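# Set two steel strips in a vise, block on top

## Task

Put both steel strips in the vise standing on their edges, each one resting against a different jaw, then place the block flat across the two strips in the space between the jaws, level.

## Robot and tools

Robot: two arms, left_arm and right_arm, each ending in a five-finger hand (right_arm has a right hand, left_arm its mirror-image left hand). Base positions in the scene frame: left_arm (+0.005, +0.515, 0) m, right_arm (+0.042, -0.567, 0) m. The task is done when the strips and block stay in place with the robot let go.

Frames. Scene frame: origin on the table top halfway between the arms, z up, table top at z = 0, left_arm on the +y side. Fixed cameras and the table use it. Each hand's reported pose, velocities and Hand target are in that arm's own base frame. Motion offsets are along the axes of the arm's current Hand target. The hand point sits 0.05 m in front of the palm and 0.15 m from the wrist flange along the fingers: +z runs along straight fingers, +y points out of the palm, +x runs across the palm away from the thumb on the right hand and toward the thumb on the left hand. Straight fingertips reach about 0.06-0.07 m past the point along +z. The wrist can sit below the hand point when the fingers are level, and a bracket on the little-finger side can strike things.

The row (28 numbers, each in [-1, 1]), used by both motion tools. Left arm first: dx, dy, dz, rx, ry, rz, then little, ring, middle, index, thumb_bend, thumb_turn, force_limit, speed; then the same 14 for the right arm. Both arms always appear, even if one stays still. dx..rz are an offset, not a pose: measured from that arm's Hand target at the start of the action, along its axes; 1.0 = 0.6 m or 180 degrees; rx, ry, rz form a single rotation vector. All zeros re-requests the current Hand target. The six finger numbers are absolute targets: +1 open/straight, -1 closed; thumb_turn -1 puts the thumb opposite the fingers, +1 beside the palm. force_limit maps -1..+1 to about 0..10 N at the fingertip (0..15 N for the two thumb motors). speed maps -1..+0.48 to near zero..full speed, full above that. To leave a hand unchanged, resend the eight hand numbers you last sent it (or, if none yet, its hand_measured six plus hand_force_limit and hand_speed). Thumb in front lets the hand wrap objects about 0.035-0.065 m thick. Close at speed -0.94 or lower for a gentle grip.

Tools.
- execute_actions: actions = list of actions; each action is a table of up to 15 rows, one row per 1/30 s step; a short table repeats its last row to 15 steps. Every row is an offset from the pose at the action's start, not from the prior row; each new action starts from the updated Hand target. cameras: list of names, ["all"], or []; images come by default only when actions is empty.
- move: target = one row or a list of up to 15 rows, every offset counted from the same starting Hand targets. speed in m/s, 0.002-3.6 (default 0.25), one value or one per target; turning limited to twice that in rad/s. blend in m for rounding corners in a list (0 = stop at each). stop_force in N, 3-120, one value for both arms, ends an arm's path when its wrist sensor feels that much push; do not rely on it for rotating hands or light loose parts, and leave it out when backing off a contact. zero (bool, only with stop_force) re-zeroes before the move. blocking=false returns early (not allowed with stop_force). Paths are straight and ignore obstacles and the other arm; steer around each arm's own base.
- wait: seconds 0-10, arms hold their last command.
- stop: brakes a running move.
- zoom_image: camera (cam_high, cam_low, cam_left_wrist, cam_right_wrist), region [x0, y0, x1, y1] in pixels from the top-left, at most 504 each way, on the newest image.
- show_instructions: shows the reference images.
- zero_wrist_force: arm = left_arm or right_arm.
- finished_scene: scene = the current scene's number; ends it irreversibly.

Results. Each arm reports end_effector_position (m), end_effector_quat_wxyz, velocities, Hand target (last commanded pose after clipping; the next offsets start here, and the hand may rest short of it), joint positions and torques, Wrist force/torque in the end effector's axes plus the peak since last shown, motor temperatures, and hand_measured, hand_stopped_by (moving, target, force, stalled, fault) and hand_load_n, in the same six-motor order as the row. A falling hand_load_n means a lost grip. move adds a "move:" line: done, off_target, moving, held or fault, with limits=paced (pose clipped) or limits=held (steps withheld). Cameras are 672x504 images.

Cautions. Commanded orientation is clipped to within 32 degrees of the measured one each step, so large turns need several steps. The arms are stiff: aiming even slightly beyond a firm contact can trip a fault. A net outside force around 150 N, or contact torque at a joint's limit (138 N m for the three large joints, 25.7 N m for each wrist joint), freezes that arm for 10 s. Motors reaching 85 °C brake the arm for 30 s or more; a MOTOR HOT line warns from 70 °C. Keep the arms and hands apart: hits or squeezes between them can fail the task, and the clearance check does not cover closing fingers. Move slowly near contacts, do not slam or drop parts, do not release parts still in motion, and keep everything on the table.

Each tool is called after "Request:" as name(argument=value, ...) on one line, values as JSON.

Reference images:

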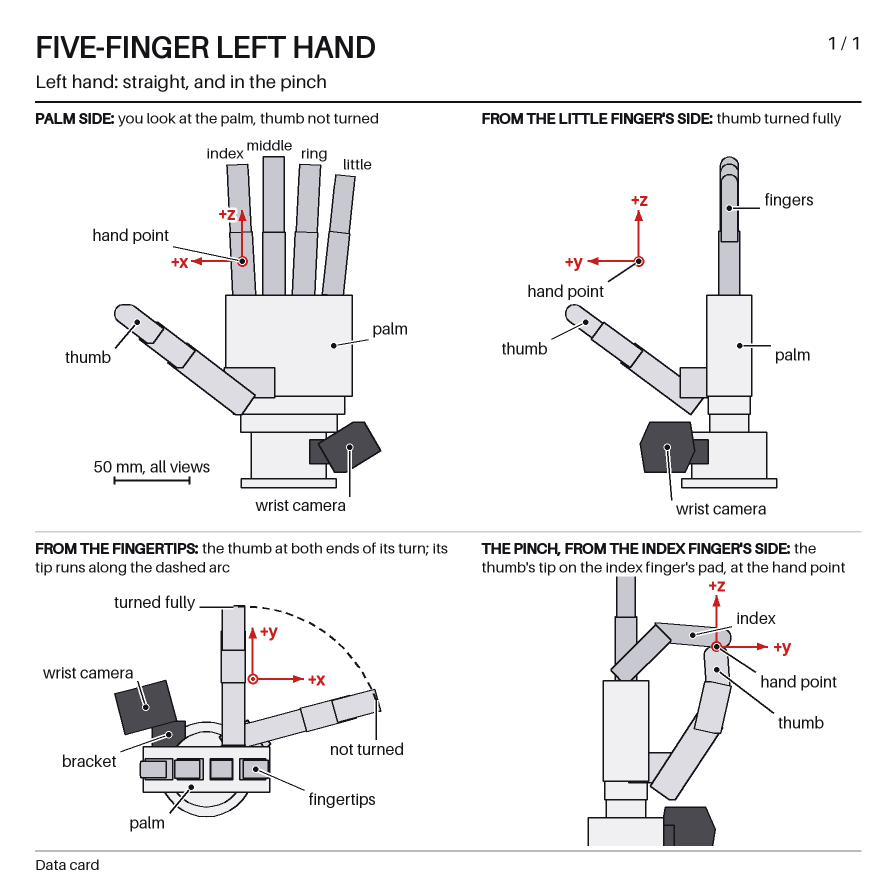

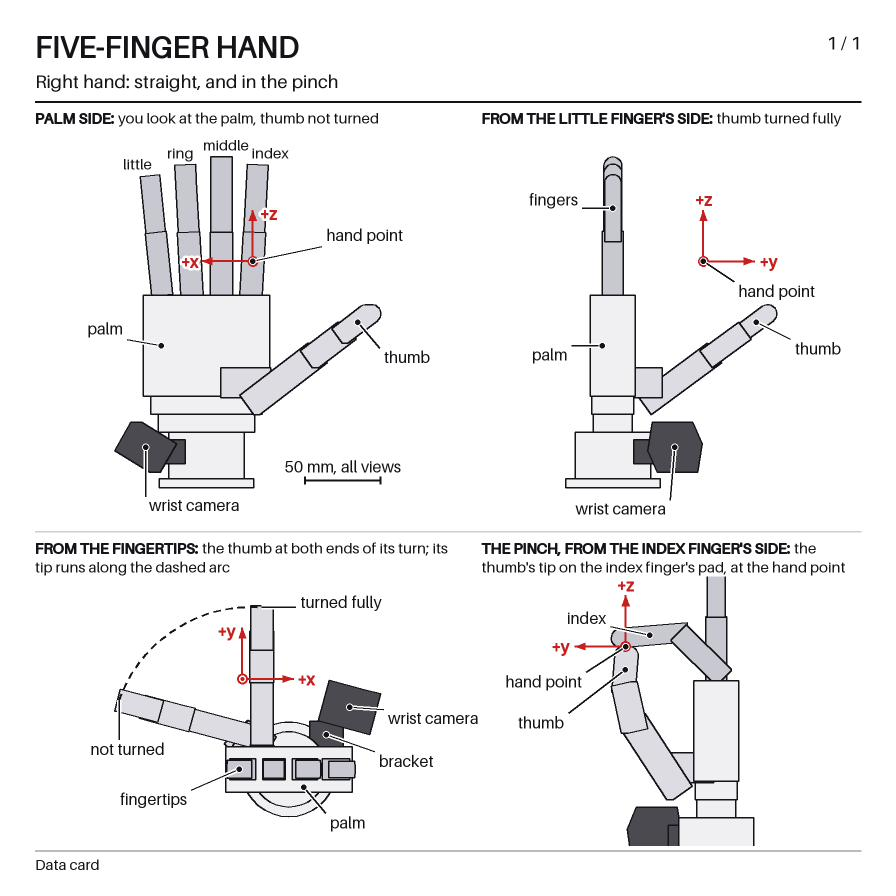

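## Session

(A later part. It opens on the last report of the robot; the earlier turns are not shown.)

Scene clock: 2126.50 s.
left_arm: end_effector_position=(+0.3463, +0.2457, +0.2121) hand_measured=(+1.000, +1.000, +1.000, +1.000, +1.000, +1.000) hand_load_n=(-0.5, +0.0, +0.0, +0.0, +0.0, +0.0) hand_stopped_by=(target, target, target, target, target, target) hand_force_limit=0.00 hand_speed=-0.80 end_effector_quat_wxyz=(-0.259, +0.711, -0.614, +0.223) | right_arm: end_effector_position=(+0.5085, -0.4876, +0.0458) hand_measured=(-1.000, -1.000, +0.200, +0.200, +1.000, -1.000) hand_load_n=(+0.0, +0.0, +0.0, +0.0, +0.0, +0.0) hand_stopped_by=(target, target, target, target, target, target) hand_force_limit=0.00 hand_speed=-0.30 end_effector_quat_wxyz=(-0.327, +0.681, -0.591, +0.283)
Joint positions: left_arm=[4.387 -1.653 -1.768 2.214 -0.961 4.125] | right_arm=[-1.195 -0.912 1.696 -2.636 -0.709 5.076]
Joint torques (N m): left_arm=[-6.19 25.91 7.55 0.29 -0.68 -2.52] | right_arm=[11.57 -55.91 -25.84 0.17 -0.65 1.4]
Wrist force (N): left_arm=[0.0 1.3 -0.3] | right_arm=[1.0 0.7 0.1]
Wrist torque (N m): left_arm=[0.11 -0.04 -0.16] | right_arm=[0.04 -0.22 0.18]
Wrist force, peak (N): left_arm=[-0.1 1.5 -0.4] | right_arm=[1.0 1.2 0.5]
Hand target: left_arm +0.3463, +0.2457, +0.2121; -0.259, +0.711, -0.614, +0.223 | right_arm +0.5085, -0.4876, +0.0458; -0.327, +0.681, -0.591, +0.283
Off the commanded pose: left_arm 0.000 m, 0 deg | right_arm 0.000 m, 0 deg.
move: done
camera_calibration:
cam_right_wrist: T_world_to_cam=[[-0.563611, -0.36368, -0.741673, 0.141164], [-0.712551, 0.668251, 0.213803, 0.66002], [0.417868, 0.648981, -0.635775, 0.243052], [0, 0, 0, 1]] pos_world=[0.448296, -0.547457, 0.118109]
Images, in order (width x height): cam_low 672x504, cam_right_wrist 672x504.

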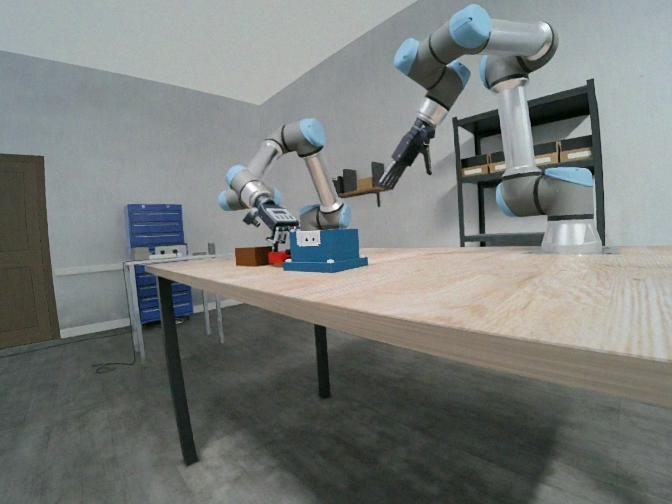

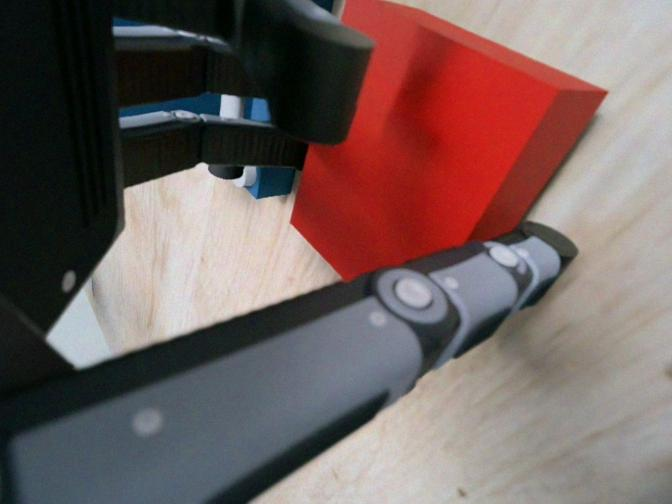

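Request:
zoom_image(camera="cam_right_wrist", region=[220, 60, 620, 340])

Request:
zoom_image(camera="cam_low", region=[220, 190, 380, 290])

Scaled by 1.260 from the camera's 672x504 image, which has a finer 960x720 frame.

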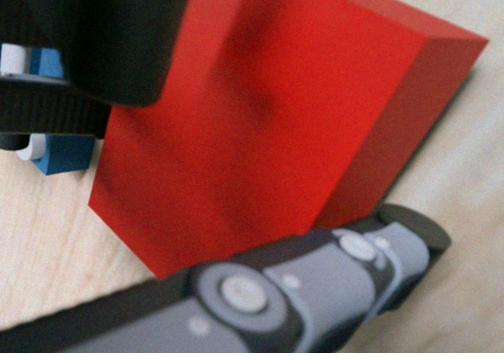

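Scaled by 3.150 from the camera's 672x504 image, which has a finer 960x720 frame.

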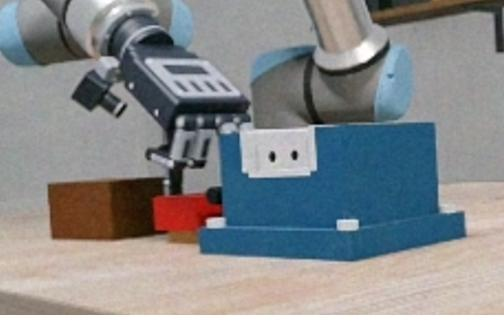

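Request:
move(target=[0,0,0,0,0,0,1,1,1,1,1,1,0,-0.8,0.0,-0.0031,0.0039,0,0,0,-1,-1,0.2,0.2,1,-1,0.0,-0.3], speed=0.01, stop_force=3)

Request:
move(target=[0,0,0,0,0,0,1,1,1,1,1,1,0,-0.8,0.0,0,0,0,0,0,-1,-1,-0.3,-0.3,1,-1,0.2,-0.94], speed=0.05, cameras=["cam_right_wrist"])

Scene clock: 2142.97 s.
left_arm: end_effector_position=(+0.3463, +0.2457, +0.2121) hand_measured=(+1.000, +1.000, +1.000, +1.000, +1.000, +1.000) hand_load_n=(+0.0, +0.0, -0.5, +0.0, +0.0, +0.0) hand_stopped_by=(target, target, target, target, target, target) hand_force_limit=0.00 hand_speed=-0.80 end_effector_quat_wxyz=(-0.259, +0.711, -0.614, +0.223) | right_arm: end_effector_position=(+0.5115, -0.4872, +0.0458) hand_measured=(-1.000, -1.000, +0.200, +0.200, +1.000, -1.000) hand_load_n=(+0.0, +0.5, +0.5, +0.0, +0.0, +0.0) hand_stopped_by=(target, target, target, target, target, target) hand_force_limit=0.00 hand_speed=-0.30 end_effector_quat_wxyz=(-0.327, +0.681, -0.591, +0.283)
Joint positions: left_arm=[4.387 -1.653 -1.768 2.214 -0.961 4.125] | right_arm=[-1.19 -0.908 1.691 -2.64 -0.71 5.083]
Joint torques (N m): left_arm=[-6.29 25.48 6.73 0.49 -0.7 -2.49] | right_arm=[-6.78 -51.87 -10.11 -1.73 0.2 -1.12]
Wrist force (N): left_arm=[-0.1 1.2 -0.3] | right_arm=[0.9 0.7 0.3]
Wrist torque (N m): left_arm=[0.10 -0.03 -0.17] | right_arm=[0.03 -0.21 0.03]
Wrist force, peak (N): left_arm=[0.1 1.4 -0.7] | right_arm=[1.0 1.0 0.4]
Hand target: left_arm +0.3463, +0.2457, +0.2121; -0.259, +0.711, -0.614, +0.223 | right_arm +0.5115, -0.4872, +0.0458; -0.327, +0.681, -0.591, +0.283
Off the commanded pose: left_arm 0.000 m, 0 deg | right_arm 0.000 m, 0 deg.
move: done

Scene clock: 2144.53 s.
left_arm: end_effector_position=(+0.3463, +0.2457, +0.2121) hand_measured=(+1.000, +1.000, +1.000, +1.000, +1.000, +1.000) hand_load_n=(+0.0, +0.0, -0.5, +0.0, +0.0, +0.0) hand_stopped_by=(target, target, target, target, target, target) hand_force_limit=0.00 hand_speed=-0.80 end_effector_quat_wxyz=(-0.259, +0.711, -0.614, +0.223) | right_arm: end_effector_position=(+0.5115, -0.4872, +0.0458) hand_measured=(-1.000, -1.000, +0.004, -0.024, +1.000, -1.000) hand_load_n=(+0.0, +0.0, +3.0, +6.0, +1.5, -2.5) hand_stopped_by=(target, target, force, force, target, target) hand_force_limit=0.20 hand_speed=-0.94 end_effector_quat_wxyz=(-0.327, +0.681, -0.591, +0.283)
Joint positions: left_arm=[4.387 -1.653 -1.768 2.214 -0.961 4.125] | right_arm=[-1.19 -0.908 1.691 -2.64 -0.71 5.083]
Joint torques (N m): left_arm=[-7.25 25.91 7.4 0.44 -0.78 -2.48] | right_arm=[-13.52 -55.72 -10.97 -0.66 3.34 -1.12]
Wrist force (N): left_arm=[0.0 1.2 -0.3] | right_arm=[1.1 2.5 0.9]
Wrist torque (N m): left_arm=[0.09 -0.05 -0.16] | right_arm=[0.17 -0.24 0.07]
Wrist force, peak (N): left_arm=[-0.1 1.4 -0.7] | right_arm=[1.0 2.6 1.5]
Hand target: left_arm +0.3463, +0.2457, +0.2121; -0.259, +0.711, -0.614, +0.223 | right_arm +0.5115, -0.4872, +0.0458; -0.327, +0.681, -0.591, +0.283
Off the commanded pose: left_arm 0.000 m, 0 deg | right_arm 0.000 m, 0 deg.
move: done
camera_calibration:
cam_right_wrist: T_world_to_cam=[[-0.563611, -0.36368, -0.741673, 0.142926], [-0.712551, 0.668251, 0.213803, 0.661912], [0.417868, 0.648981, -0.635775, 0.241475], [0, 0, 0, 1]] pos_world=[0.451296, -0.547057, 0.118009]
Images, in order (width x height): cam_right_wrist 672x504.

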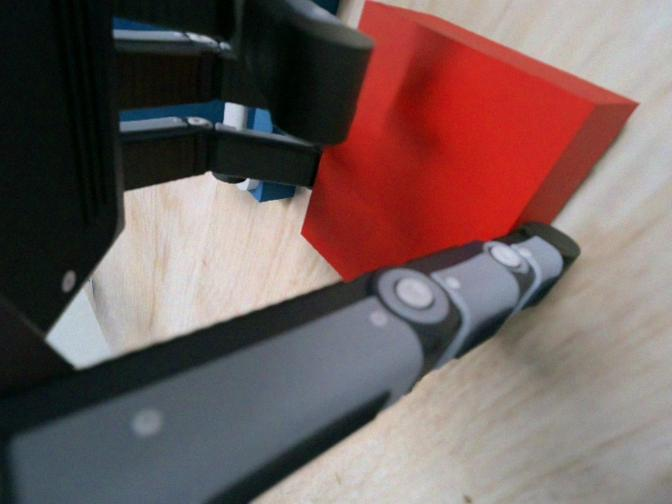

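Request:
move(target=[0,0,0,0,0,0,1,1,1,1,1,1,0,-0.8,0.0,-0.039,-0.03125,0,0,0,-1,-1,-0.3,-0.3,1,-1,0.2,-0.94], speed=0.03, cameras=["cam_right_wrist","cam_low"])

Scene clock: 2149.23 s.
left_arm: end_effector_position=(+0.3463, +0.2457, +0.2121) hand_measured=(+1.000, +1.000, +1.000, +1.000, +1.000, +1.000) hand_load_n=(+0.0, +0.0, +0.0, +0.0, +0.0, +0.0) hand_stopped_by=(target, target, target, target, target, target) hand_force_limit=0.00 hand_speed=-0.80 end_effector_quat_wxyz=(-0.259, +0.711, -0.614, +0.223) | right_arm: end_effector_position=(+0.5115, -0.4872, +0.0760) hand_measured=(-1.000, -1.000, +0.004, -0.024, +1.000, -1.000) hand_load_n=(+0.0, +0.0, +0.0, +0.0, +0.0, +0.0) hand_stopped_by=(target, target, force, force, target, target) hand_force_limit=0.20 hand_speed=-0.94 end_effector_quat_wxyz=(-0.327, +0.681, -0.591, +0.283)
Joint positions: left_arm=[4.387 -1.653 -1.768 2.214 -0.961 4.125] | right_arm=[-1.19 -0.957 1.677 -2.578 -0.71 5.083]
Joint torques (N m): left_arm=[-6.13 24.66 7.16 0.13 -0.84 -2.5] | right_arm=[-8.08 -36.56 -14.93 -5.48 0.83 -0.06]
Wrist force (N): left_arm=[0.0 1.0 -0.5] | right_arm=[0.8 0.9 0.4]
Wrist torque (N m): left_arm=[0.08 -0.06 -0.15] | right_arm=[0.06 -0.21 0.06]
Wrist force, peak (N): left_arm=[-0.1 1.5 -0.7] | right_arm=[1.0 3.3 2.0]
Hand target: left_arm +0.3463, +0.2457, +0.2121; -0.259, +0.711, -0.614, +0.223 | right_arm +0.5115, -0.4872, +0.0758; -0.327, +0.681, -0.591, +0.283
Off the commanded pose: left_arm 0.000 m, 0 deg | right_arm 0.000 m, 0 deg.
move: done
camera_calibration:
cam_right_wrist: T_world_to_cam=[[-0.563649, -0.363607, -0.74168, 0.165382], [-0.712537, 0.668235, 0.2139, 0.655425], [0.417841, 0.649039, -0.635733, 0.260713], [0, 0, 0, 1]] pos_world=[0.451296, -0.547057, 0.14821]
Images, in order (width x height): cam_low 672x504, cam_right_wrist 672x504.

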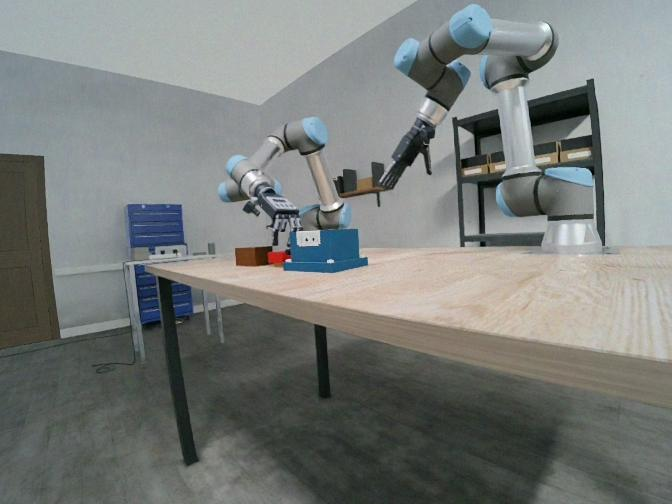

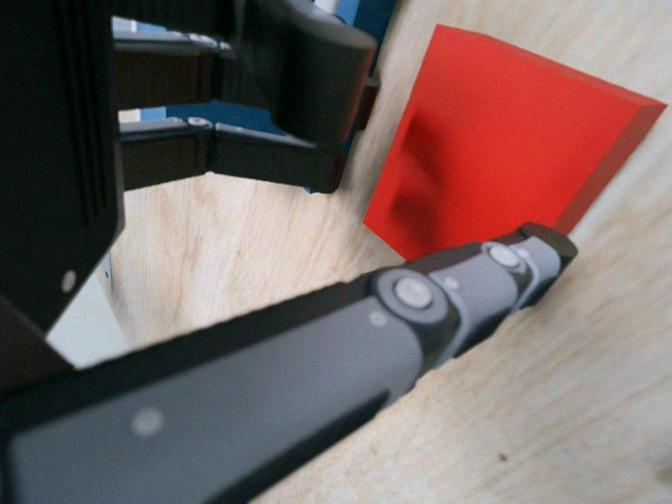

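Request:
move(target=[0,0,0,0,0,0,1,1,1,1,1,1,0,-0.8,0.0,0.026,-0.0325,0,0,0,-1,-1,-0.3,-0.3,1,-1,0.2,-0.94], speed=0.04)

Request:
move(target=[0,0,0,0,0,0,1,1,1,1,1,1,0,-0.8,0.0,0.0585,0.0469,0,0,0,-1,-1,-0.3,-0.3,1,-1,0.2,-0.94], speed=0.008, stop_force=3, cameras=["cam_right_wrist"])

Scene clock: 2165.00 s.
left_arm: end_effector_position=(+0.3463, +0.2457, +0.2121) hand_measured=(+1.000, +1.000, +1.000, +1.000, +1.000, +1.000) hand_load_n=(+0.0, +0.0, +0.0, +0.0, +0.0, -0.5) hand_stopped_by=(target, target, target, target, target, target) hand_force_limit=0.00 hand_speed=-0.80 end_effector_quat_wxyz=(-0.259, +0.711, -0.614, +0.223) | right_arm: end_effector_position=(+0.4866, -0.4907, +0.0759) hand_measured=(-1.000, -1.000, +0.004, -0.024, +1.000, -1.000) hand_load_n=(+0.0, +0.0, +0.0, +0.0, +0.0, +0.0) hand_stopped_by=(target, target, force, force, target, target) hand_force_limit=0.20 hand_speed=-0.94 end_effector_quat_wxyz=(-0.327, +0.681, -0.591, +0.283) end_effector_velocity=(+0.002, +0.001, +0.000) end_effector_angular_velocity=(+0.001, -0.001, +0.000)
Joint positions: left_arm=[4.387 -1.653 -1.768 2.214 -0.961 4.125] | right_arm=[-1.229 -0.985 1.713 -2.542 -0.7 5.026]
Joint velocities: left_arm=[within noise] | right_arm=[0.003 0.002 -0.002 -0.004 0 0.005]
Joint torques (N m): left_arm=[-6.27 24.8 7.39 0.33 -0.77 -2.41] | right_arm=[12.74 -37.38 -24.13 -5.58 0.61 1.29]
Wrist force (N): left_arm=[0.1 1.1 -0.6] | right_arm=[1.0 0.9 0.1]
Wrist torque (N m): left_arm=[0.10 -0.07 -0.16] | right_arm=[0.10 -0.25 0.17]
Wrist force, peak (N): left_arm=[-0.1 1.6 -0.4] | right_arm=[1.2 1.3 -0.2]
Hand target: left_arm +0.3463, +0.2457, +0.2121; -0.259, +0.711, -0.614, +0.223 | right_arm +0.4868, -0.4907, +0.0758; -0.327, +0.681, -0.591, +0.283
Off the commanded pose: left_arm 0.000 m, 0 deg | right_arm 0.000 m, 0 deg.
move: done

Scene clock: 2167.57 s.
left_arm: end_effector_position=(+0.3463, +0.2457, +0.2121) hand_measured=(+1.000, +1.000, +1.000, +1.000, +1.000, +1.000) hand_load_n=(+0.0, +0.0, +0.0, +0.0, +0.0, +0.0) hand_stopped_by=(target, target, target, target, target, target) hand_force_limit=0.00 hand_speed=-0.80 end_effector_quat_wxyz=(-0.259, +0.711, -0.614, +0.223) | right_arm: end_effector_position=(+0.4868, -0.4907, +0.0641) hand_measured=(-1.000, -1.000, +0.004, -0.024, +1.000, -1.000) hand_load_n=(+0.0, +0.0, -1.0, +0.0, +0.0, +0.5) hand_stopped_by=(target, target, force, force, target, target) hand_force_limit=0.20 hand_speed=-0.94 end_effector_quat_wxyz=(-0.327, +0.681, -0.591, +0.283)
Joint positions: left_arm=[4.387 -1.653 -1.768 2.214 -0.961 4.125] | right_arm=[-1.229 -0.966 1.719 -2.567 -0.7 5.026]
Joint torques (N m): left_arm=[-6.43 24.44 6.93 0.09 -0.74 -2.35] | right_arm=[8.24 -50.67 -24.1 0.26 -1.11 -0.93]
Wrist force (N): left_arm=[0.0 1.1 -0.6] | right_arm=[1.3 -1.5 -1.4]
Wrist torque (N m): left_arm=[0.10 -0.05 -0.15] | right_arm=[0.08 -0.23 0.12]
Wrist force, peak (N): left_arm=[-0.2 1.5 -0.3] | right_arm=[0.7 -5.9 -3.8]
Hand target: left_arm +0.3463, +0.2457, +0.2121; -0.259, +0.711, -0.614, +0.223 | right_arm +0.4868, -0.4907, +0.0641; -0.327, +0.681, -0.591, +0.283 (not the last commanded pose)
Off the commanded pose: left_arm 0.000 m, 0 deg | right_arm 0.033 m, 0 deg.
move: contact (right_arm)
camera_calibration:
cam_right_wrist: T_world_to_cam=[[-0.56357, -0.363719, -0.741686, 0.141231], [-0.712583, 0.66823, 0.21376, 0.642813], [0.417868, 0.648981, -0.635775, 0.265767], [0, 0, 0, 1]] pos_world=[0.426596, -0.550657, 0.136309]
Images, in order (width x height): cam_right_wrist 672x504.

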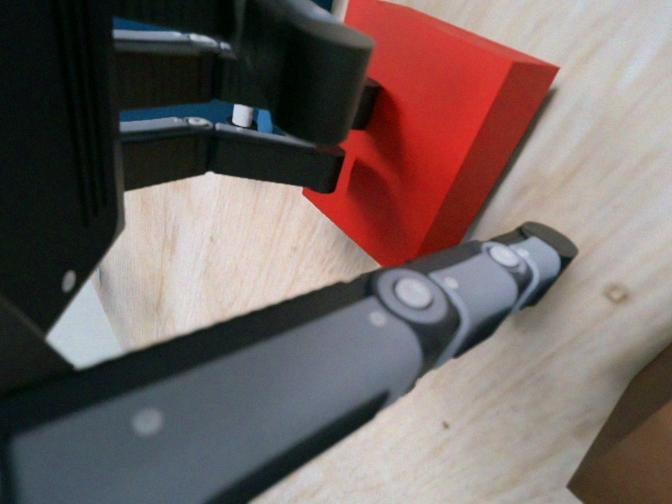

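Request:
move(target=[[0,0,0,0,0,0,1,1,1,1,1,1,0,-0.8,0.0,-0.0195,-0.0156,0,0,0,-1,-1,0.15,0.15,1,-1,0.2,-0.3],[0,0,0,0,0,0,1,1,1,1,1,1,0,-0.8,0.0,-0.0419,0.0124,0,0,0,-1,-1,0.15,0.15,1,-1,0.2,-0.3],[0,0,0,0,0,0,1,1,1,1,1,1,0,-0.8,0.0,-0.0012,0.0450,0,0,0,-1,-1,0.15,0.15,1,-1,0.2,-0.3]], speed=0.04, cameras=["cam_right_wrist"])

Scene clock: 2190.90 s.
left_arm: end_effector_position=(+0.3463, +0.2457, +0.2121) hand_measured=(+1.000, +1.000, +1.000, +1.000, +1.000, +1.000) hand_load_n=(+0.0, +0.0, +0.0, +0.0, +0.0, +0.0) hand_stopped_by=(target, target, target, target, target, target) hand_force_limit=0.00 hand_speed=-0.80 end_effector_quat_wxyz=(-0.259, +0.711, -0.614, +0.223) | right_arm: end_effector_position=(+0.5080, -0.4876, +0.0477) hand_measured=(-1.000, -1.000, +0.150, +0.150, +1.000, -1.000) hand_load_n=(+0.0, +0.0, +0.0, +0.0, +0.0, +0.0) hand_stopped_by=(target, target, target, target, target, target) hand_force_limit=0.20 hand_speed=-0.30 end_effector_quat_wxyz=(-0.327, +0.681, -0.591, +0.283) end_effector_velocity=(+0.000, +0.001, +0.000) end_effector_angular_velocity=(+0.005, +0.002, +0.000)
Joint positions: left_arm=[4.387 -1.653 -1.768 2.214 -0.961 4.125] | right_arm=[-1.195 -0.915 1.696 -2.632 -0.709 5.075]
Joint velocities: left_arm=[within noise] | right_arm=[0 -0.002 0.001 0.005 0 0]
Joint torques (N m): left_arm=[-6.29 24.74 7.15 0.25 -0.65 -2.4] | right_arm=[-13.49 -54.04 -24.12 -0.16 3.25 1.15]
Wrist force (N): left_arm=[0.1 1.2 -0.2] | right_arm=[0.9 0.6 0.2]
Wrist torque (N m): left_arm=[0.09 -0.06 -0.16] | right_arm=[0.03 -0.21 0.16]
Wrist force, peak (N): left_arm=[-0.2 1.5 -0.6] | right_arm=[1.1 -2.8 -5.5]
Hand target: left_arm +0.3463, +0.2457, +0.2121; -0.259, +0.711, -0.614, +0.223 | right_arm +0.5081, -0.4877, +0.0478; -0.327, +0.681, -0.591, +0.283
Off the commanded pose: left_arm 0.000 m, 0 deg | right_arm 0.000 m, 0 deg.
move: done
camera_calibration:
cam_right_wrist: T_world_to_cam=[[-0.56357, -0.363719, -0.741686, 0.142142], [-0.712583, 0.66823, 0.21376, 0.659354], [0.417868, 0.648981, -0.635775, 0.24447], [0, 0, 0, 1]] pos_world=[0.447796, -0.547557, 0.119909]
Images, in order (width x height): cam_right_wrist 672x504.

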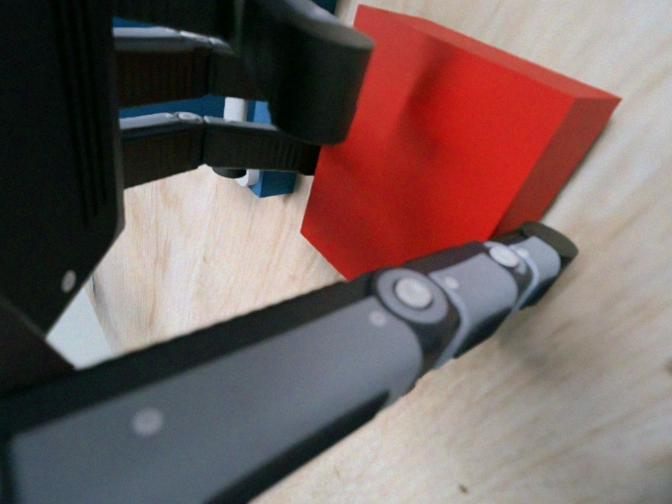

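Request:
move(target=[0,0,0,0,0,0,1,1,1,1,1,1,0,-0.8,0.0,-0.0036,0.0046,0,0,0,-1,-1,0.15,0.15,1,-1,0.2,-0.3], speed=0.01, stop_force=3)

Request:
move(target=[0,0,0,0,0,0,1,1,1,1,1,1,0,-0.8,0.0,0,0,0,0,0,-1,-1,-0.5,-0.5,1,-1,1.0,-0.94], speed=0.05, cameras=["cam_right_wrist"])

Scene clock: 2197.03 s.
left_arm: end_effector_position=(+0.3463, +0.2457, +0.2121) hand_measured=(+1.000, +1.000, +1.000, +1.000, +1.000, +1.000) hand_load_n=(+0.0, +0.0, +0.0, +0.0, +0.0, +0.0) hand_stopped_by=(target, target, target, target, target, target) hand_force_limit=0.00 hand_speed=-0.80 end_effector_quat_wxyz=(-0.259, +0.711, -0.614, +0.223) | right_arm: end_effector_position=(+0.5116, -0.4872, +0.0477) hand_measured=(-1.000, -1.000, +0.150, +0.150, +1.000, -1.000) hand_load_n=(+0.0, +0.0, +0.0, +0.0, +0.5, +0.0) hand_stopped_by=(target, target, target, target, target, target) hand_force_limit=0.20 hand_speed=-0.30 end_effector_quat_wxyz=(-0.327, +0.681, -0.590, +0.283)
Joint positions: left_arm=[4.387 -1.653 -1.768 2.214 -0.961 4.125] | right_arm=[-1.19 -0.911 1.69 -2.636 -0.71 5.083]
Joint torques (N m): left_arm=[-5.21 24.07 7.26 0.15 -0.78 -2.32] | right_arm=[-7.86 -51.61 -10.43 -1.07 0.55 -1.14]
Wrist force (N): left_arm=[-0.1 1.4 -0.7] | right_arm=[1.0 1.0 -0.6]
Wrist torque (N m): left_arm=[0.14 -0.04 -0.17] | right_arm=[0.03 -0.21 0.04]
Wrist force, peak (N): left_arm=[-0.1 1.4 -0.7] | right_arm=[1.2 1.2 -0.6]
Hand target: left_arm +0.3463, +0.2457, +0.2121; -0.259, +0.711, -0.614, +0.223 | right_arm +0.5115, -0.4872, +0.0477; -0.327, +0.681, -0.591, +0.283
Off the commanded pose: left_arm 0.000 m, 0 deg | right_arm 0.000 m, 0 deg.
move: done

Scene clock: 2198.43 s.
left_arm: end_effector_position=(+0.3463, +0.2457, +0.2121) hand_measured=(+1.000, +1.000, +1.000, +1.000, +1.000, +1.000) hand_load_n=(-0.5, +0.0, +0.0, +0.0, +0.0, +0.0) hand_stopped_by=(target, target, target, target, target, target) hand_force_limit=0.00 hand_speed=-0.80 end_effector_quat_wxyz=(-0.259, +0.711, -0.614, +0.223) | right_arm: end_effector_position=(+0.5115, -0.4872, +0.0477) hand_measured=(-1.000, -1.000, -0.004, -0.044, +1.000, -1.000) hand_load_n=(+0.5, +0.5, +7.5, +9.5, +2.5, -1.5) hand_stopped_by=(target, target, force, force, target, target) hand_force_limit=1.00 hand_speed=-0.94 end_effector_quat_wxyz=(-0.327, +0.681, -0.591, +0.283)
Joint positions: left_arm=[4.387 -1.653 -1.768 2.214 -0.961 4.125] | right_arm=[-1.19 -0.912 1.69 -2.636 -0.71 5.083]
Joint torques (N m): left_arm=[-7.09 23.53 7.12 0.03 -0.76 -2.3] | right_arm=[-12.58 -54.56 -12.48 -0.62 3.44 -1.33]
Wrist force (N): left_arm=[-0.3 1.2 -0.5] | right_arm=[1.0 3.1 1.9]
Wrist torque (N m): left_arm=[0.09 0.00 -0.18] | right_arm=[0.15 -0.22 0.07]
Wrist force, peak (N): left_arm=[0.0 1.3 -0.8] | right_arm=[0.9 3.3 2.0]
Hand target: left_arm +0.3463, +0.2457, +0.2121; -0.259, +0.711, -0.614, +0.223 | right_arm +0.5115, -0.4872, +0.0477; -0.327, +0.681, -0.591, +0.283
Off the commanded pose: left_arm 0.000 m, 0 deg | right_arm 0.000 m, 0 deg.
move: done
camera_calibration:
cam_right_wrist: T_world_to_cam=[[-0.56357, -0.363719, -0.741686, 0.144371], [-0.712583, 0.66823, 0.21376, 0.661493], [0.417868, 0.648981, -0.635775, 0.242746], [0, 0, 0, 1]] pos_world=[0.451296, -0.547057, 0.120009]
Images, in order (width x height): cam_right_wrist 672x504.

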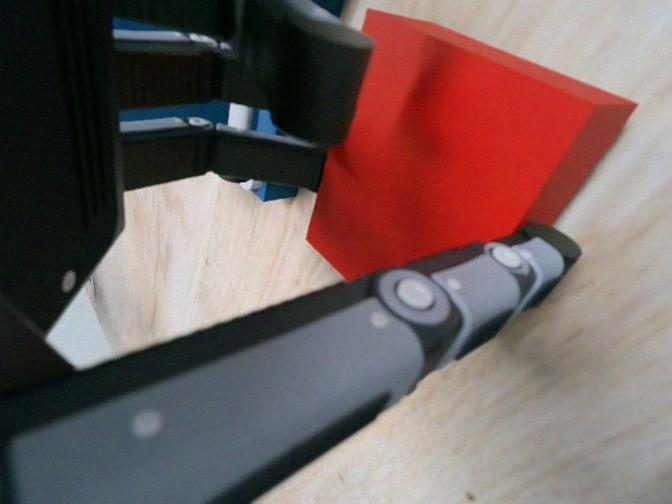

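Request:
move(target=[0,0,0,0,0,0,1,1,1,1,1,1,0,-0.8,0.0,-0.0195,-0.0156,0,0,0,-1,-1,-0.5,-0.5,1,-1,1.0,-0.94], speed=0.015, cameras=["cam_right_wrist"])

Scene clock: 2201.87 s.
left_arm: end_effector_position=(+0.3463, +0.2457, +0.2121) hand_measured=(+1.000, +1.000, +1.000, +1.000, +1.000, +1.000) hand_load_n=(+0.0, +0.0, +0.0, +0.0, +0.0, +0.0) hand_stopped_by=(target, target, target, target, target, target) hand_force_limit=0.00 hand_speed=-0.80 end_effector_quat_wxyz=(-0.259, +0.711, -0.614, +0.223) | right_arm: end_effector_position=(+0.5115, -0.4872, +0.0628) hand_measured=(-1.000, -1.000, -0.004, -0.044, +1.000, -1.000) hand_load_n=(+0.0, +0.0, +7.5, +9.5, +2.5, -1.5) hand_stopped_by=(target, target, force, force, target, target) hand_force_limit=1.00 hand_speed=-0.94 end_effector_quat_wxyz=(-0.327, +0.681, -0.591, +0.283)
Joint positions: left_arm=[4.387 -1.653 -1.768 2.214 -0.961 4.125] | right_arm=[-1.19 -0.936 1.684 -2.605 -0.71 5.083]
Joint torques (N m): left_arm=[-6.28 22.39 6.61 0.12 -0.76 -2.42] | right_arm=[-6.4 -38.42 -22.24 -4.42 3.01 1]
Wrist force (N): left_arm=[-0.1 1.1 -0.5] | right_arm=[0.8 3.4 2.0]
Wrist torque (N m): left_arm=[0.08 -0.04 -0.17] | right_arm=[0.18 -0.21 0.08]
Wrist force, peak (N): left_arm=[-0.1 1.5 -0.5] | right_arm=[0.8 3.6 2.2]
Hand target: left_arm +0.3463, +0.2457, +0.2121; -0.259, +0.711, -0.614, +0.223 | right_arm +0.5115, -0.4872, +0.0627; -0.327, +0.681, -0.591, +0.283
Off the commanded pose: left_arm 0.000 m, 0 deg | right_arm 0.000 m, 0 deg.
move: done
camera_calibration:
cam_right_wrist: T_world_to_cam=[[-0.563611, -0.36368, -0.741673, 0.155609], [-0.712551, 0.668251, 0.213803, 0.658256], [0.417868, 0.648981, -0.635775, 0.252347], [0, 0, 0, 1]] pos_world=[0.451296, -0.547057, 0.135109]
Images, in order (width x height): cam_right_wrist 672x504.

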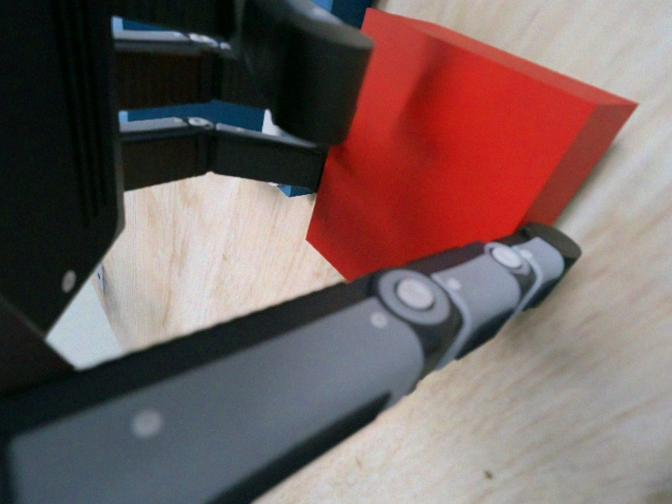

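Request:
move(target=[[0,0,0,0,0,0,1,1,1,1,1,1,0,-0.8,0.0,-0.1199,-0.0960,0,0,0,-1,-1,-0.5,-0.5,1,-1,1.0,-0.94],[0,0,0,0,0,0,1,1,1,1,1,1,0,-0.8,0.0133,-0.2850,0.1100,0,0,0,-1,-1,-0.5,-0.5,1,-1,1.0,-0.94]], speed=0.06, blend=0.02, cameras=["cam_right_wrist","cam_low","cam_high"])

Scene clock: 2230.27 s.
left_arm: end_effector_position=(+0.3463, +0.2457, +0.2121) hand_measured=(+1.000, +1.000, +1.000, +1.000, +1.000, +1.000) hand_load_n=(+0.0, +0.0, -0.5, +0.0, +0.0, +0.0) hand_stopped_by=(target, target, target, target, target, target) hand_force_limit=0.00 hand_speed=-0.80 end_effector_quat_wxyz=(-0.259, +0.711, -0.614, +0.223) | right_arm: end_effector_position=(+0.6696, -0.4725, +0.1548) hand_measured=(-1.000, -1.000, -0.004, -0.044, +1.000, -1.000) hand_load_n=(+0.0, +0.0, +7.5, +9.5, +2.5, -1.5) hand_stopped_by=(target, target, force, force, target, target) hand_force_limit=1.00 hand_speed=-0.94 end_effector_quat_wxyz=(-0.327, +0.681, -0.590, +0.283)
Joint positions: left_arm=[4.387 -1.653 -1.768 2.214 -0.961 4.125] | right_arm=[-0.974 -0.839 1.283 -2.515 -0.794 5.375]
Joint torques (N m): left_arm=[-6.86 23.07 6.78 0.04 -0.76 -2.43] | right_arm=[-13.74 -64.78 -14.4 -0.69 3.35 -1.49]
Wrist force (N): left_arm=[0.1 1.4 -0.7] | right_arm=[1.4 3.6 1.9]
Wrist torque (N m): left_arm=[0.14 -0.07 -0.17] | right_arm=[0.25 -0.26 0.21]
Wrist force, peak (N): left_arm=[0.1 1.4 -0.8] | right_arm=[0.9 4.2 2.7]
Hand target: left_arm +0.3463, +0.2457, +0.2121; -0.259, +0.711, -0.614, +0.223 | right_arm +0.6695, -0.4726, +0.1549; -0.327, +0.681, -0.591, +0.283
Off the commanded pose: left_arm 0.000 m, 0 deg | right_arm 0.000 m, 0 deg.
move: done
camera_calibration:
cam_right_wrist: T_world_to_cam=[[-0.563618, -0.363925, -0.741548, 0.31803], [-0.712609, 0.668229, 0.213681, 0.741556], [0.41776, 0.648868, -0.635962, 0.235282], [0, 0, 0, 1]] pos_world=[0.609395, -0.532457, 0.227008]
Images, in order (width x height): cam_high 672x504, cam_low 672x504, cam_right_wrist 672x504.

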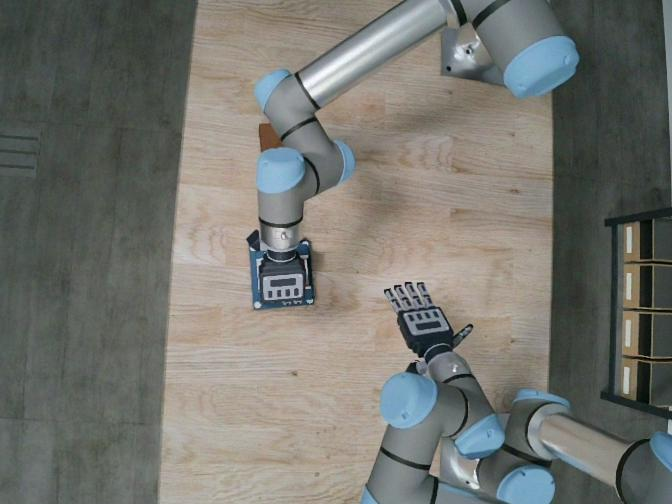

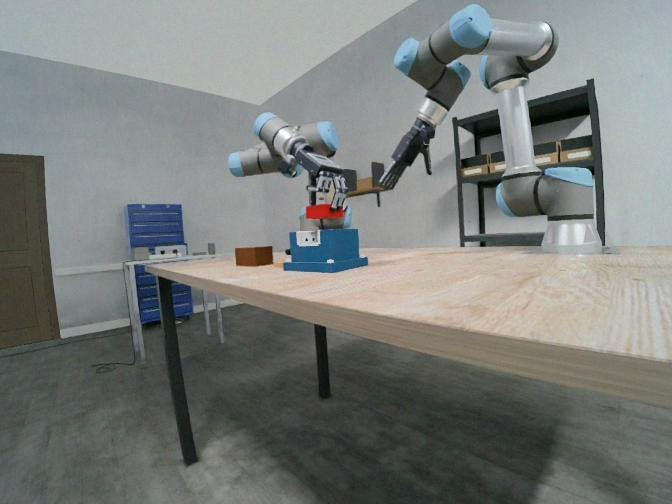

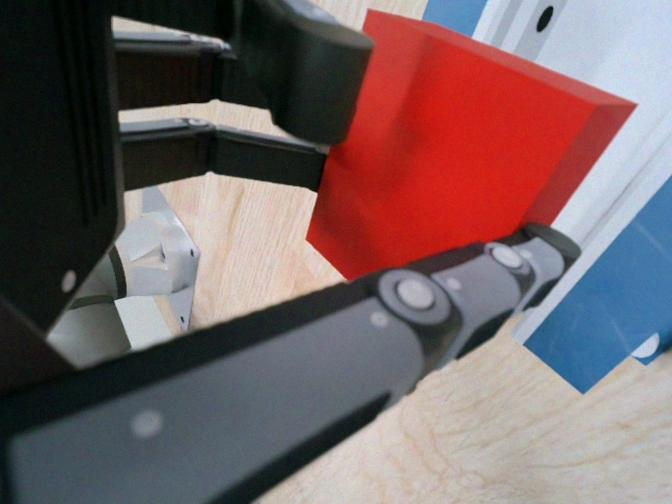

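Request:
zoom_image(camera="cam_right_wrist", region=[420, 0, 672, 252])

Request:
zoom_image(camera="cam_right_wrist", region=[480, 160, 672, 400])

Request:
zoom_image(camera="cam_low", region=[270, 160, 390, 290])

Scaled by 2.000 from the camera's 672x504 image, which has a finer 960x720 frame.

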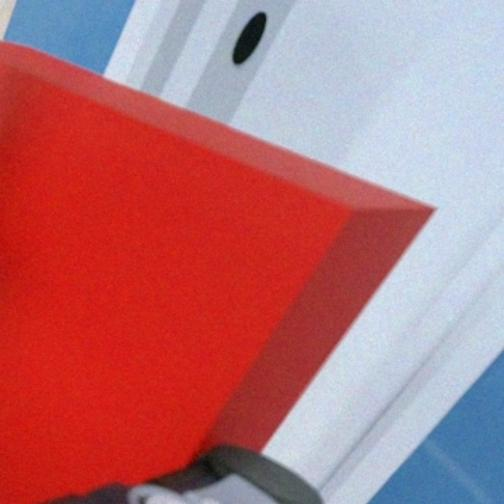

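Scaled by 2.100 from the camera's 672x504 image, which has a finer 960x720 frame.

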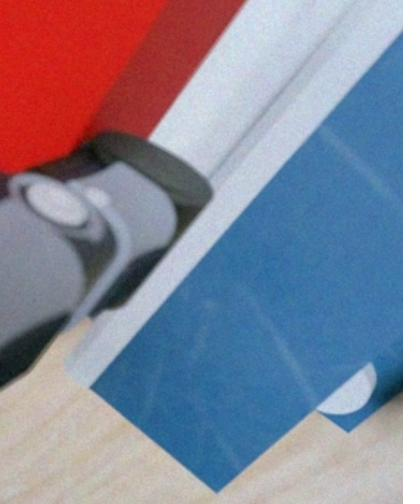

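Scaled by 3.877 from the camera's 672x504 image, which has a finer 960x720 frame.

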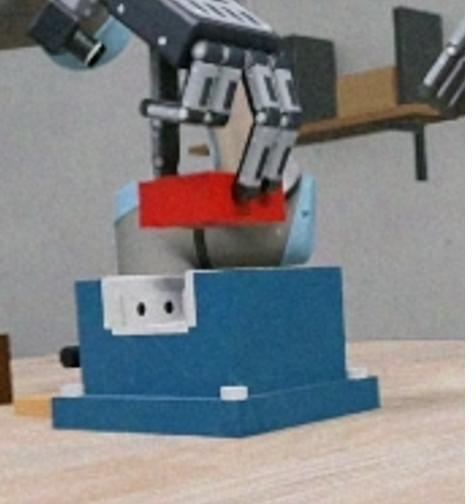

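Request:
zoom_image(camera="cam_right_wrist", region=[560, 60, 672, 180])

Request:
zoom_image(camera="cam_right_wrist", region=[500, 170, 672, 350])

Request:
zoom_image(camera="cam_right_wrist", region=[440, 0, 672, 120])

Scaled by 4.200 from the camera's 672x504 image, which has a finer 960x720 frame.

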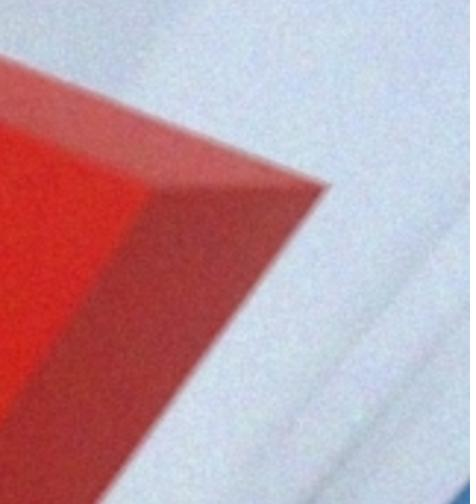

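Scaled by 2.800 from the camera's 672x504 image, which has a finer 960x720 frame.

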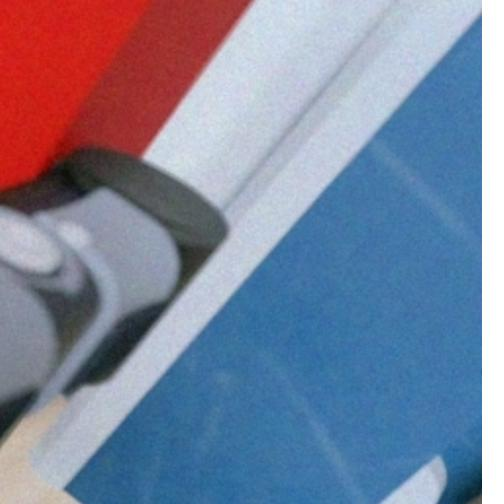

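Scaled by 2.172 from the camera's 672x504 image, which has a finer 960x720 frame.

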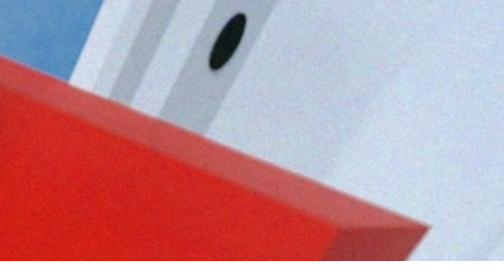

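Request:
move(target=[0,0,0,0,0,0,1,1,1,1,1,1,0,-0.8,0,0,0,0,0.00433,0.00347,-1,-1,-0.5,-0.5,1,-1,1.0,-0.94], speed=0.05)

Request:
move(target=[0,0,0,0,0,0,1,1,1,1,1,1,0,-0.8,0.0,0.0348,0.0279,0,0,0,-1,-1,-0.5,-0.5,1,-1,1.0,-0.94], speed=0.02, stop_force=4, cameras=["cam_right_wrist","cam_low"])

Request:
zoom_image(camera="cam_right_wrist", region=[440, 0, 672, 232])

Request:
zoom_image(camera="cam_low", region=[270, 180, 370, 280])

Scene clock: 2276.03 s.
left_arm: end_effector_position=(+0.3463, +0.2457, +0.2121) hand_measured=(+1.000, +1.000, +1.000, +1.000, +1.000, +1.000) hand_load_n=(+0.0, +0.0, +0.0, +0.0, +0.0, +0.0) hand_stopped_by=(target, target, target, target, target, target) hand_force_limit=0.00 hand_speed=-0.80 end_effector_quat_wxyz=(-0.259, +0.711, -0.614, +0.223) | right_arm: end_effector_position=(+0.6695, -0.4726, +0.1548) hand_measured=(-1.000, -1.000, -0.004, -0.044, +1.000, -1.000) hand_load_n=(+0.0, +0.5, +7.5, +10.0, +2.5, -1.5) hand_stopped_by=(target, target, force, force, target, target) hand_force_limit=1.00 hand_speed=-0.94 end_effector_quat_wxyz=(-0.324, +0.676, -0.597, +0.286) end_effector_velocity=(-0.001, +0.001, -0.002) end_effector_angular_velocity=(+0.002, +0.003, +0.003)
Joint positions: left_arm=[4.387 -1.653 -1.768 2.214 -0.961 4.125] | right_arm=[-0.973 -0.842 1.291 -2.537 -0.803 5.398]
Joint velocities: left_arm=[within noise] | right_arm=[0 0.001 0.002 0.003 0 -0.005]
Joint torques (N m): left_arm=[-6.08 22.96 6.96 0.19 -0.73 -2.3] | right_arm=[11.83 -59.26 -27.7 -0.84 2.02 -1.49]
Wrist force (N): left_arm=[-0.4 1.2 -0.6] | right_arm=[1.3 3.4 2.0]
Wrist torque (N m): left_arm=[0.12 0.01 -0.19] | right_arm=[0.22 -0.25 0.11]
Wrist force, peak (N): left_arm=[0.1 1.6 -0.6] | right_arm=[1.6 3.7 2.1]
Hand target: left_arm +0.3463, +0.2457, +0.2121; -0.259, +0.711, -0.614, +0.223 | right_arm +0.6695, -0.4726, +0.1549; -0.325, +0.676, -0.596, +0.286
Off the commanded pose: left_arm 0.000 m, 0 deg | right_arm 0.000 m, 0 deg.
move: done

Scene clock: 2278.43 s.
left_arm: end_effector_position=(+0.3463, +0.2457, +0.2121) hand_measured=(+1.000, +1.000, +1.000, +1.000, +1.000, +1.000) hand_load_n=(+0.0, +0.0, +0.0, +0.0, +0.0, +0.0) hand_stopped_by=(target, target, target, target, target, target) hand_force_limit=0.00 hand_speed=-0.80 end_effector_quat_wxyz=(-0.259, +0.711, -0.614, +0.223) | right_arm: end_effector_position=(+0.6695, -0.4726, +0.1281) hand_measured=(-1.000, -1.000, -0.004, -0.044, +1.000, -1.000) hand_load_n=(+0.0, +0.0, +7.5, +10.0, +3.0, -1.5) hand_stopped_by=(target, target, force, force, target, target) hand_force_limit=1.00 hand_speed=-0.94 end_effector_quat_wxyz=(-0.325, +0.676, -0.596, +0.286)
Joint positions: left_arm=[4.387 -1.653 -1.768 2.214 -0.961 4.125] | right_arm=[-0.973 -0.812 1.313 -2.589 -0.803 5.398]
Joint torques (N m): left_arm=[-6.57 21.64 7.3 0.1 -0.76 -2.31] | right_arm=[12.51 -64.39 -29.65 -0.6 3.2 0.98]
Wrist force (N): left_arm=[-0.1 1.2 -0.4] | right_arm=[1.4 3.4 2.1]
Wrist torque (N m): left_arm=[0.10 -0.03 -0.17] | right_arm=[0.21 -0.25 0.12]
Wrist force, peak (N): left_arm=[0.0 1.5 -0.8] | right_arm=[1.3 3.7 2.3]
Hand target: left_arm +0.3463, +0.2457, +0.2121; -0.259, +0.711, -0.614, +0.223 | right_arm +0.6695, -0.4726, +0.1281; -0.325, +0.676, -0.596, +0.286
Off the commanded pose: left_arm 0.000 m, 0 deg | right_arm 0.000 m, 0 deg.
move: done
camera_calibration:
cam_right_wrist: T_world_to_cam=[[-0.569851, -0.35387, -0.741651, 0.307101], [-0.700803, 0.680582, 0.213734, 0.745168], [0.42912, 0.641548, -0.635824, 0.207314], [0, 0, 0, 1]] pos_world=[0.608256, -0.531477, 0.200309]
Images, in order (width x height): cam_low 672x504, cam_right_wrist 672x504.

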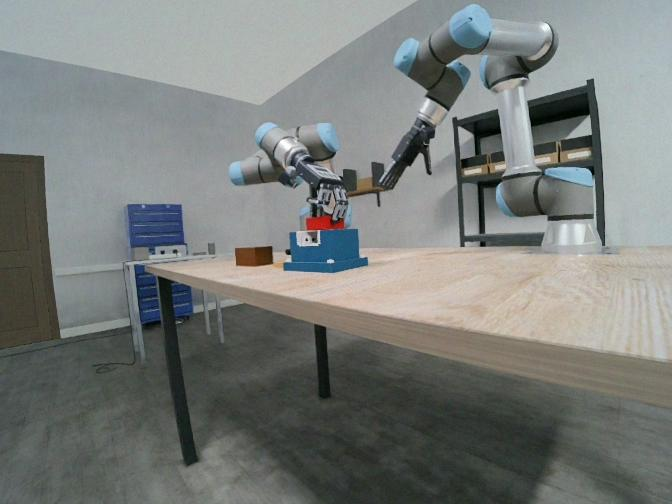

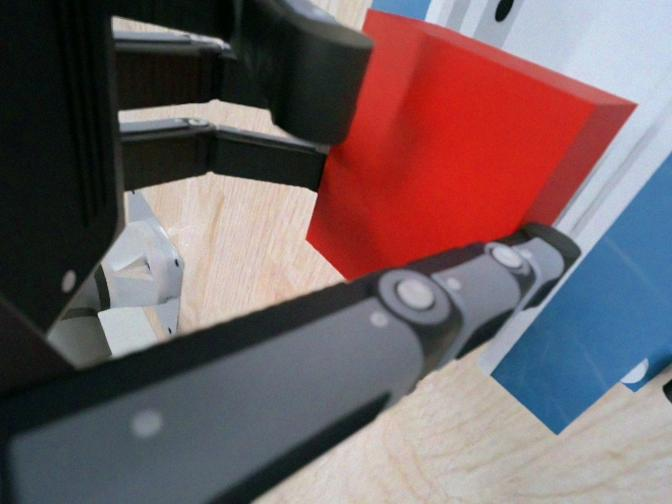

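Scaled by 2.172 from the camera's 672x504 image, which has a finer 960x720 frame.

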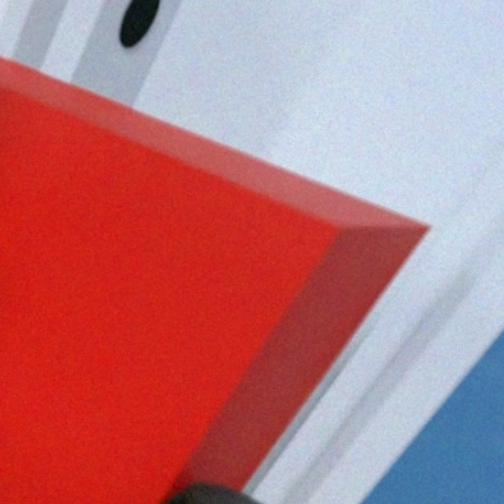

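Scaled by 5.040 from the camera's 672x504 image, which has a finer 960x720 frame.

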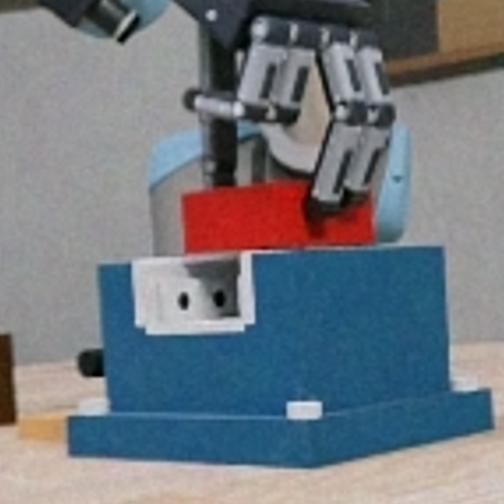

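Request:
zoom_image(camera="cam_low", region=[290, 205, 350, 255])

Scaled by 8.400 from the camera's 672x504 image, which has a finer 960x720 frame.

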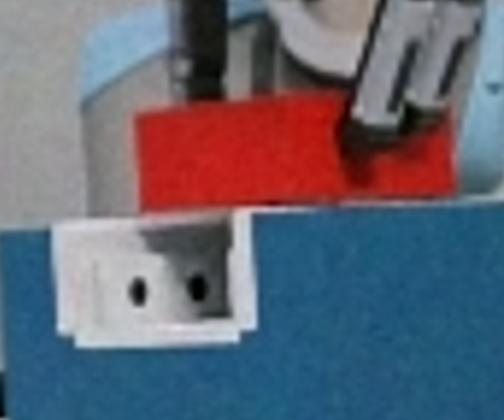

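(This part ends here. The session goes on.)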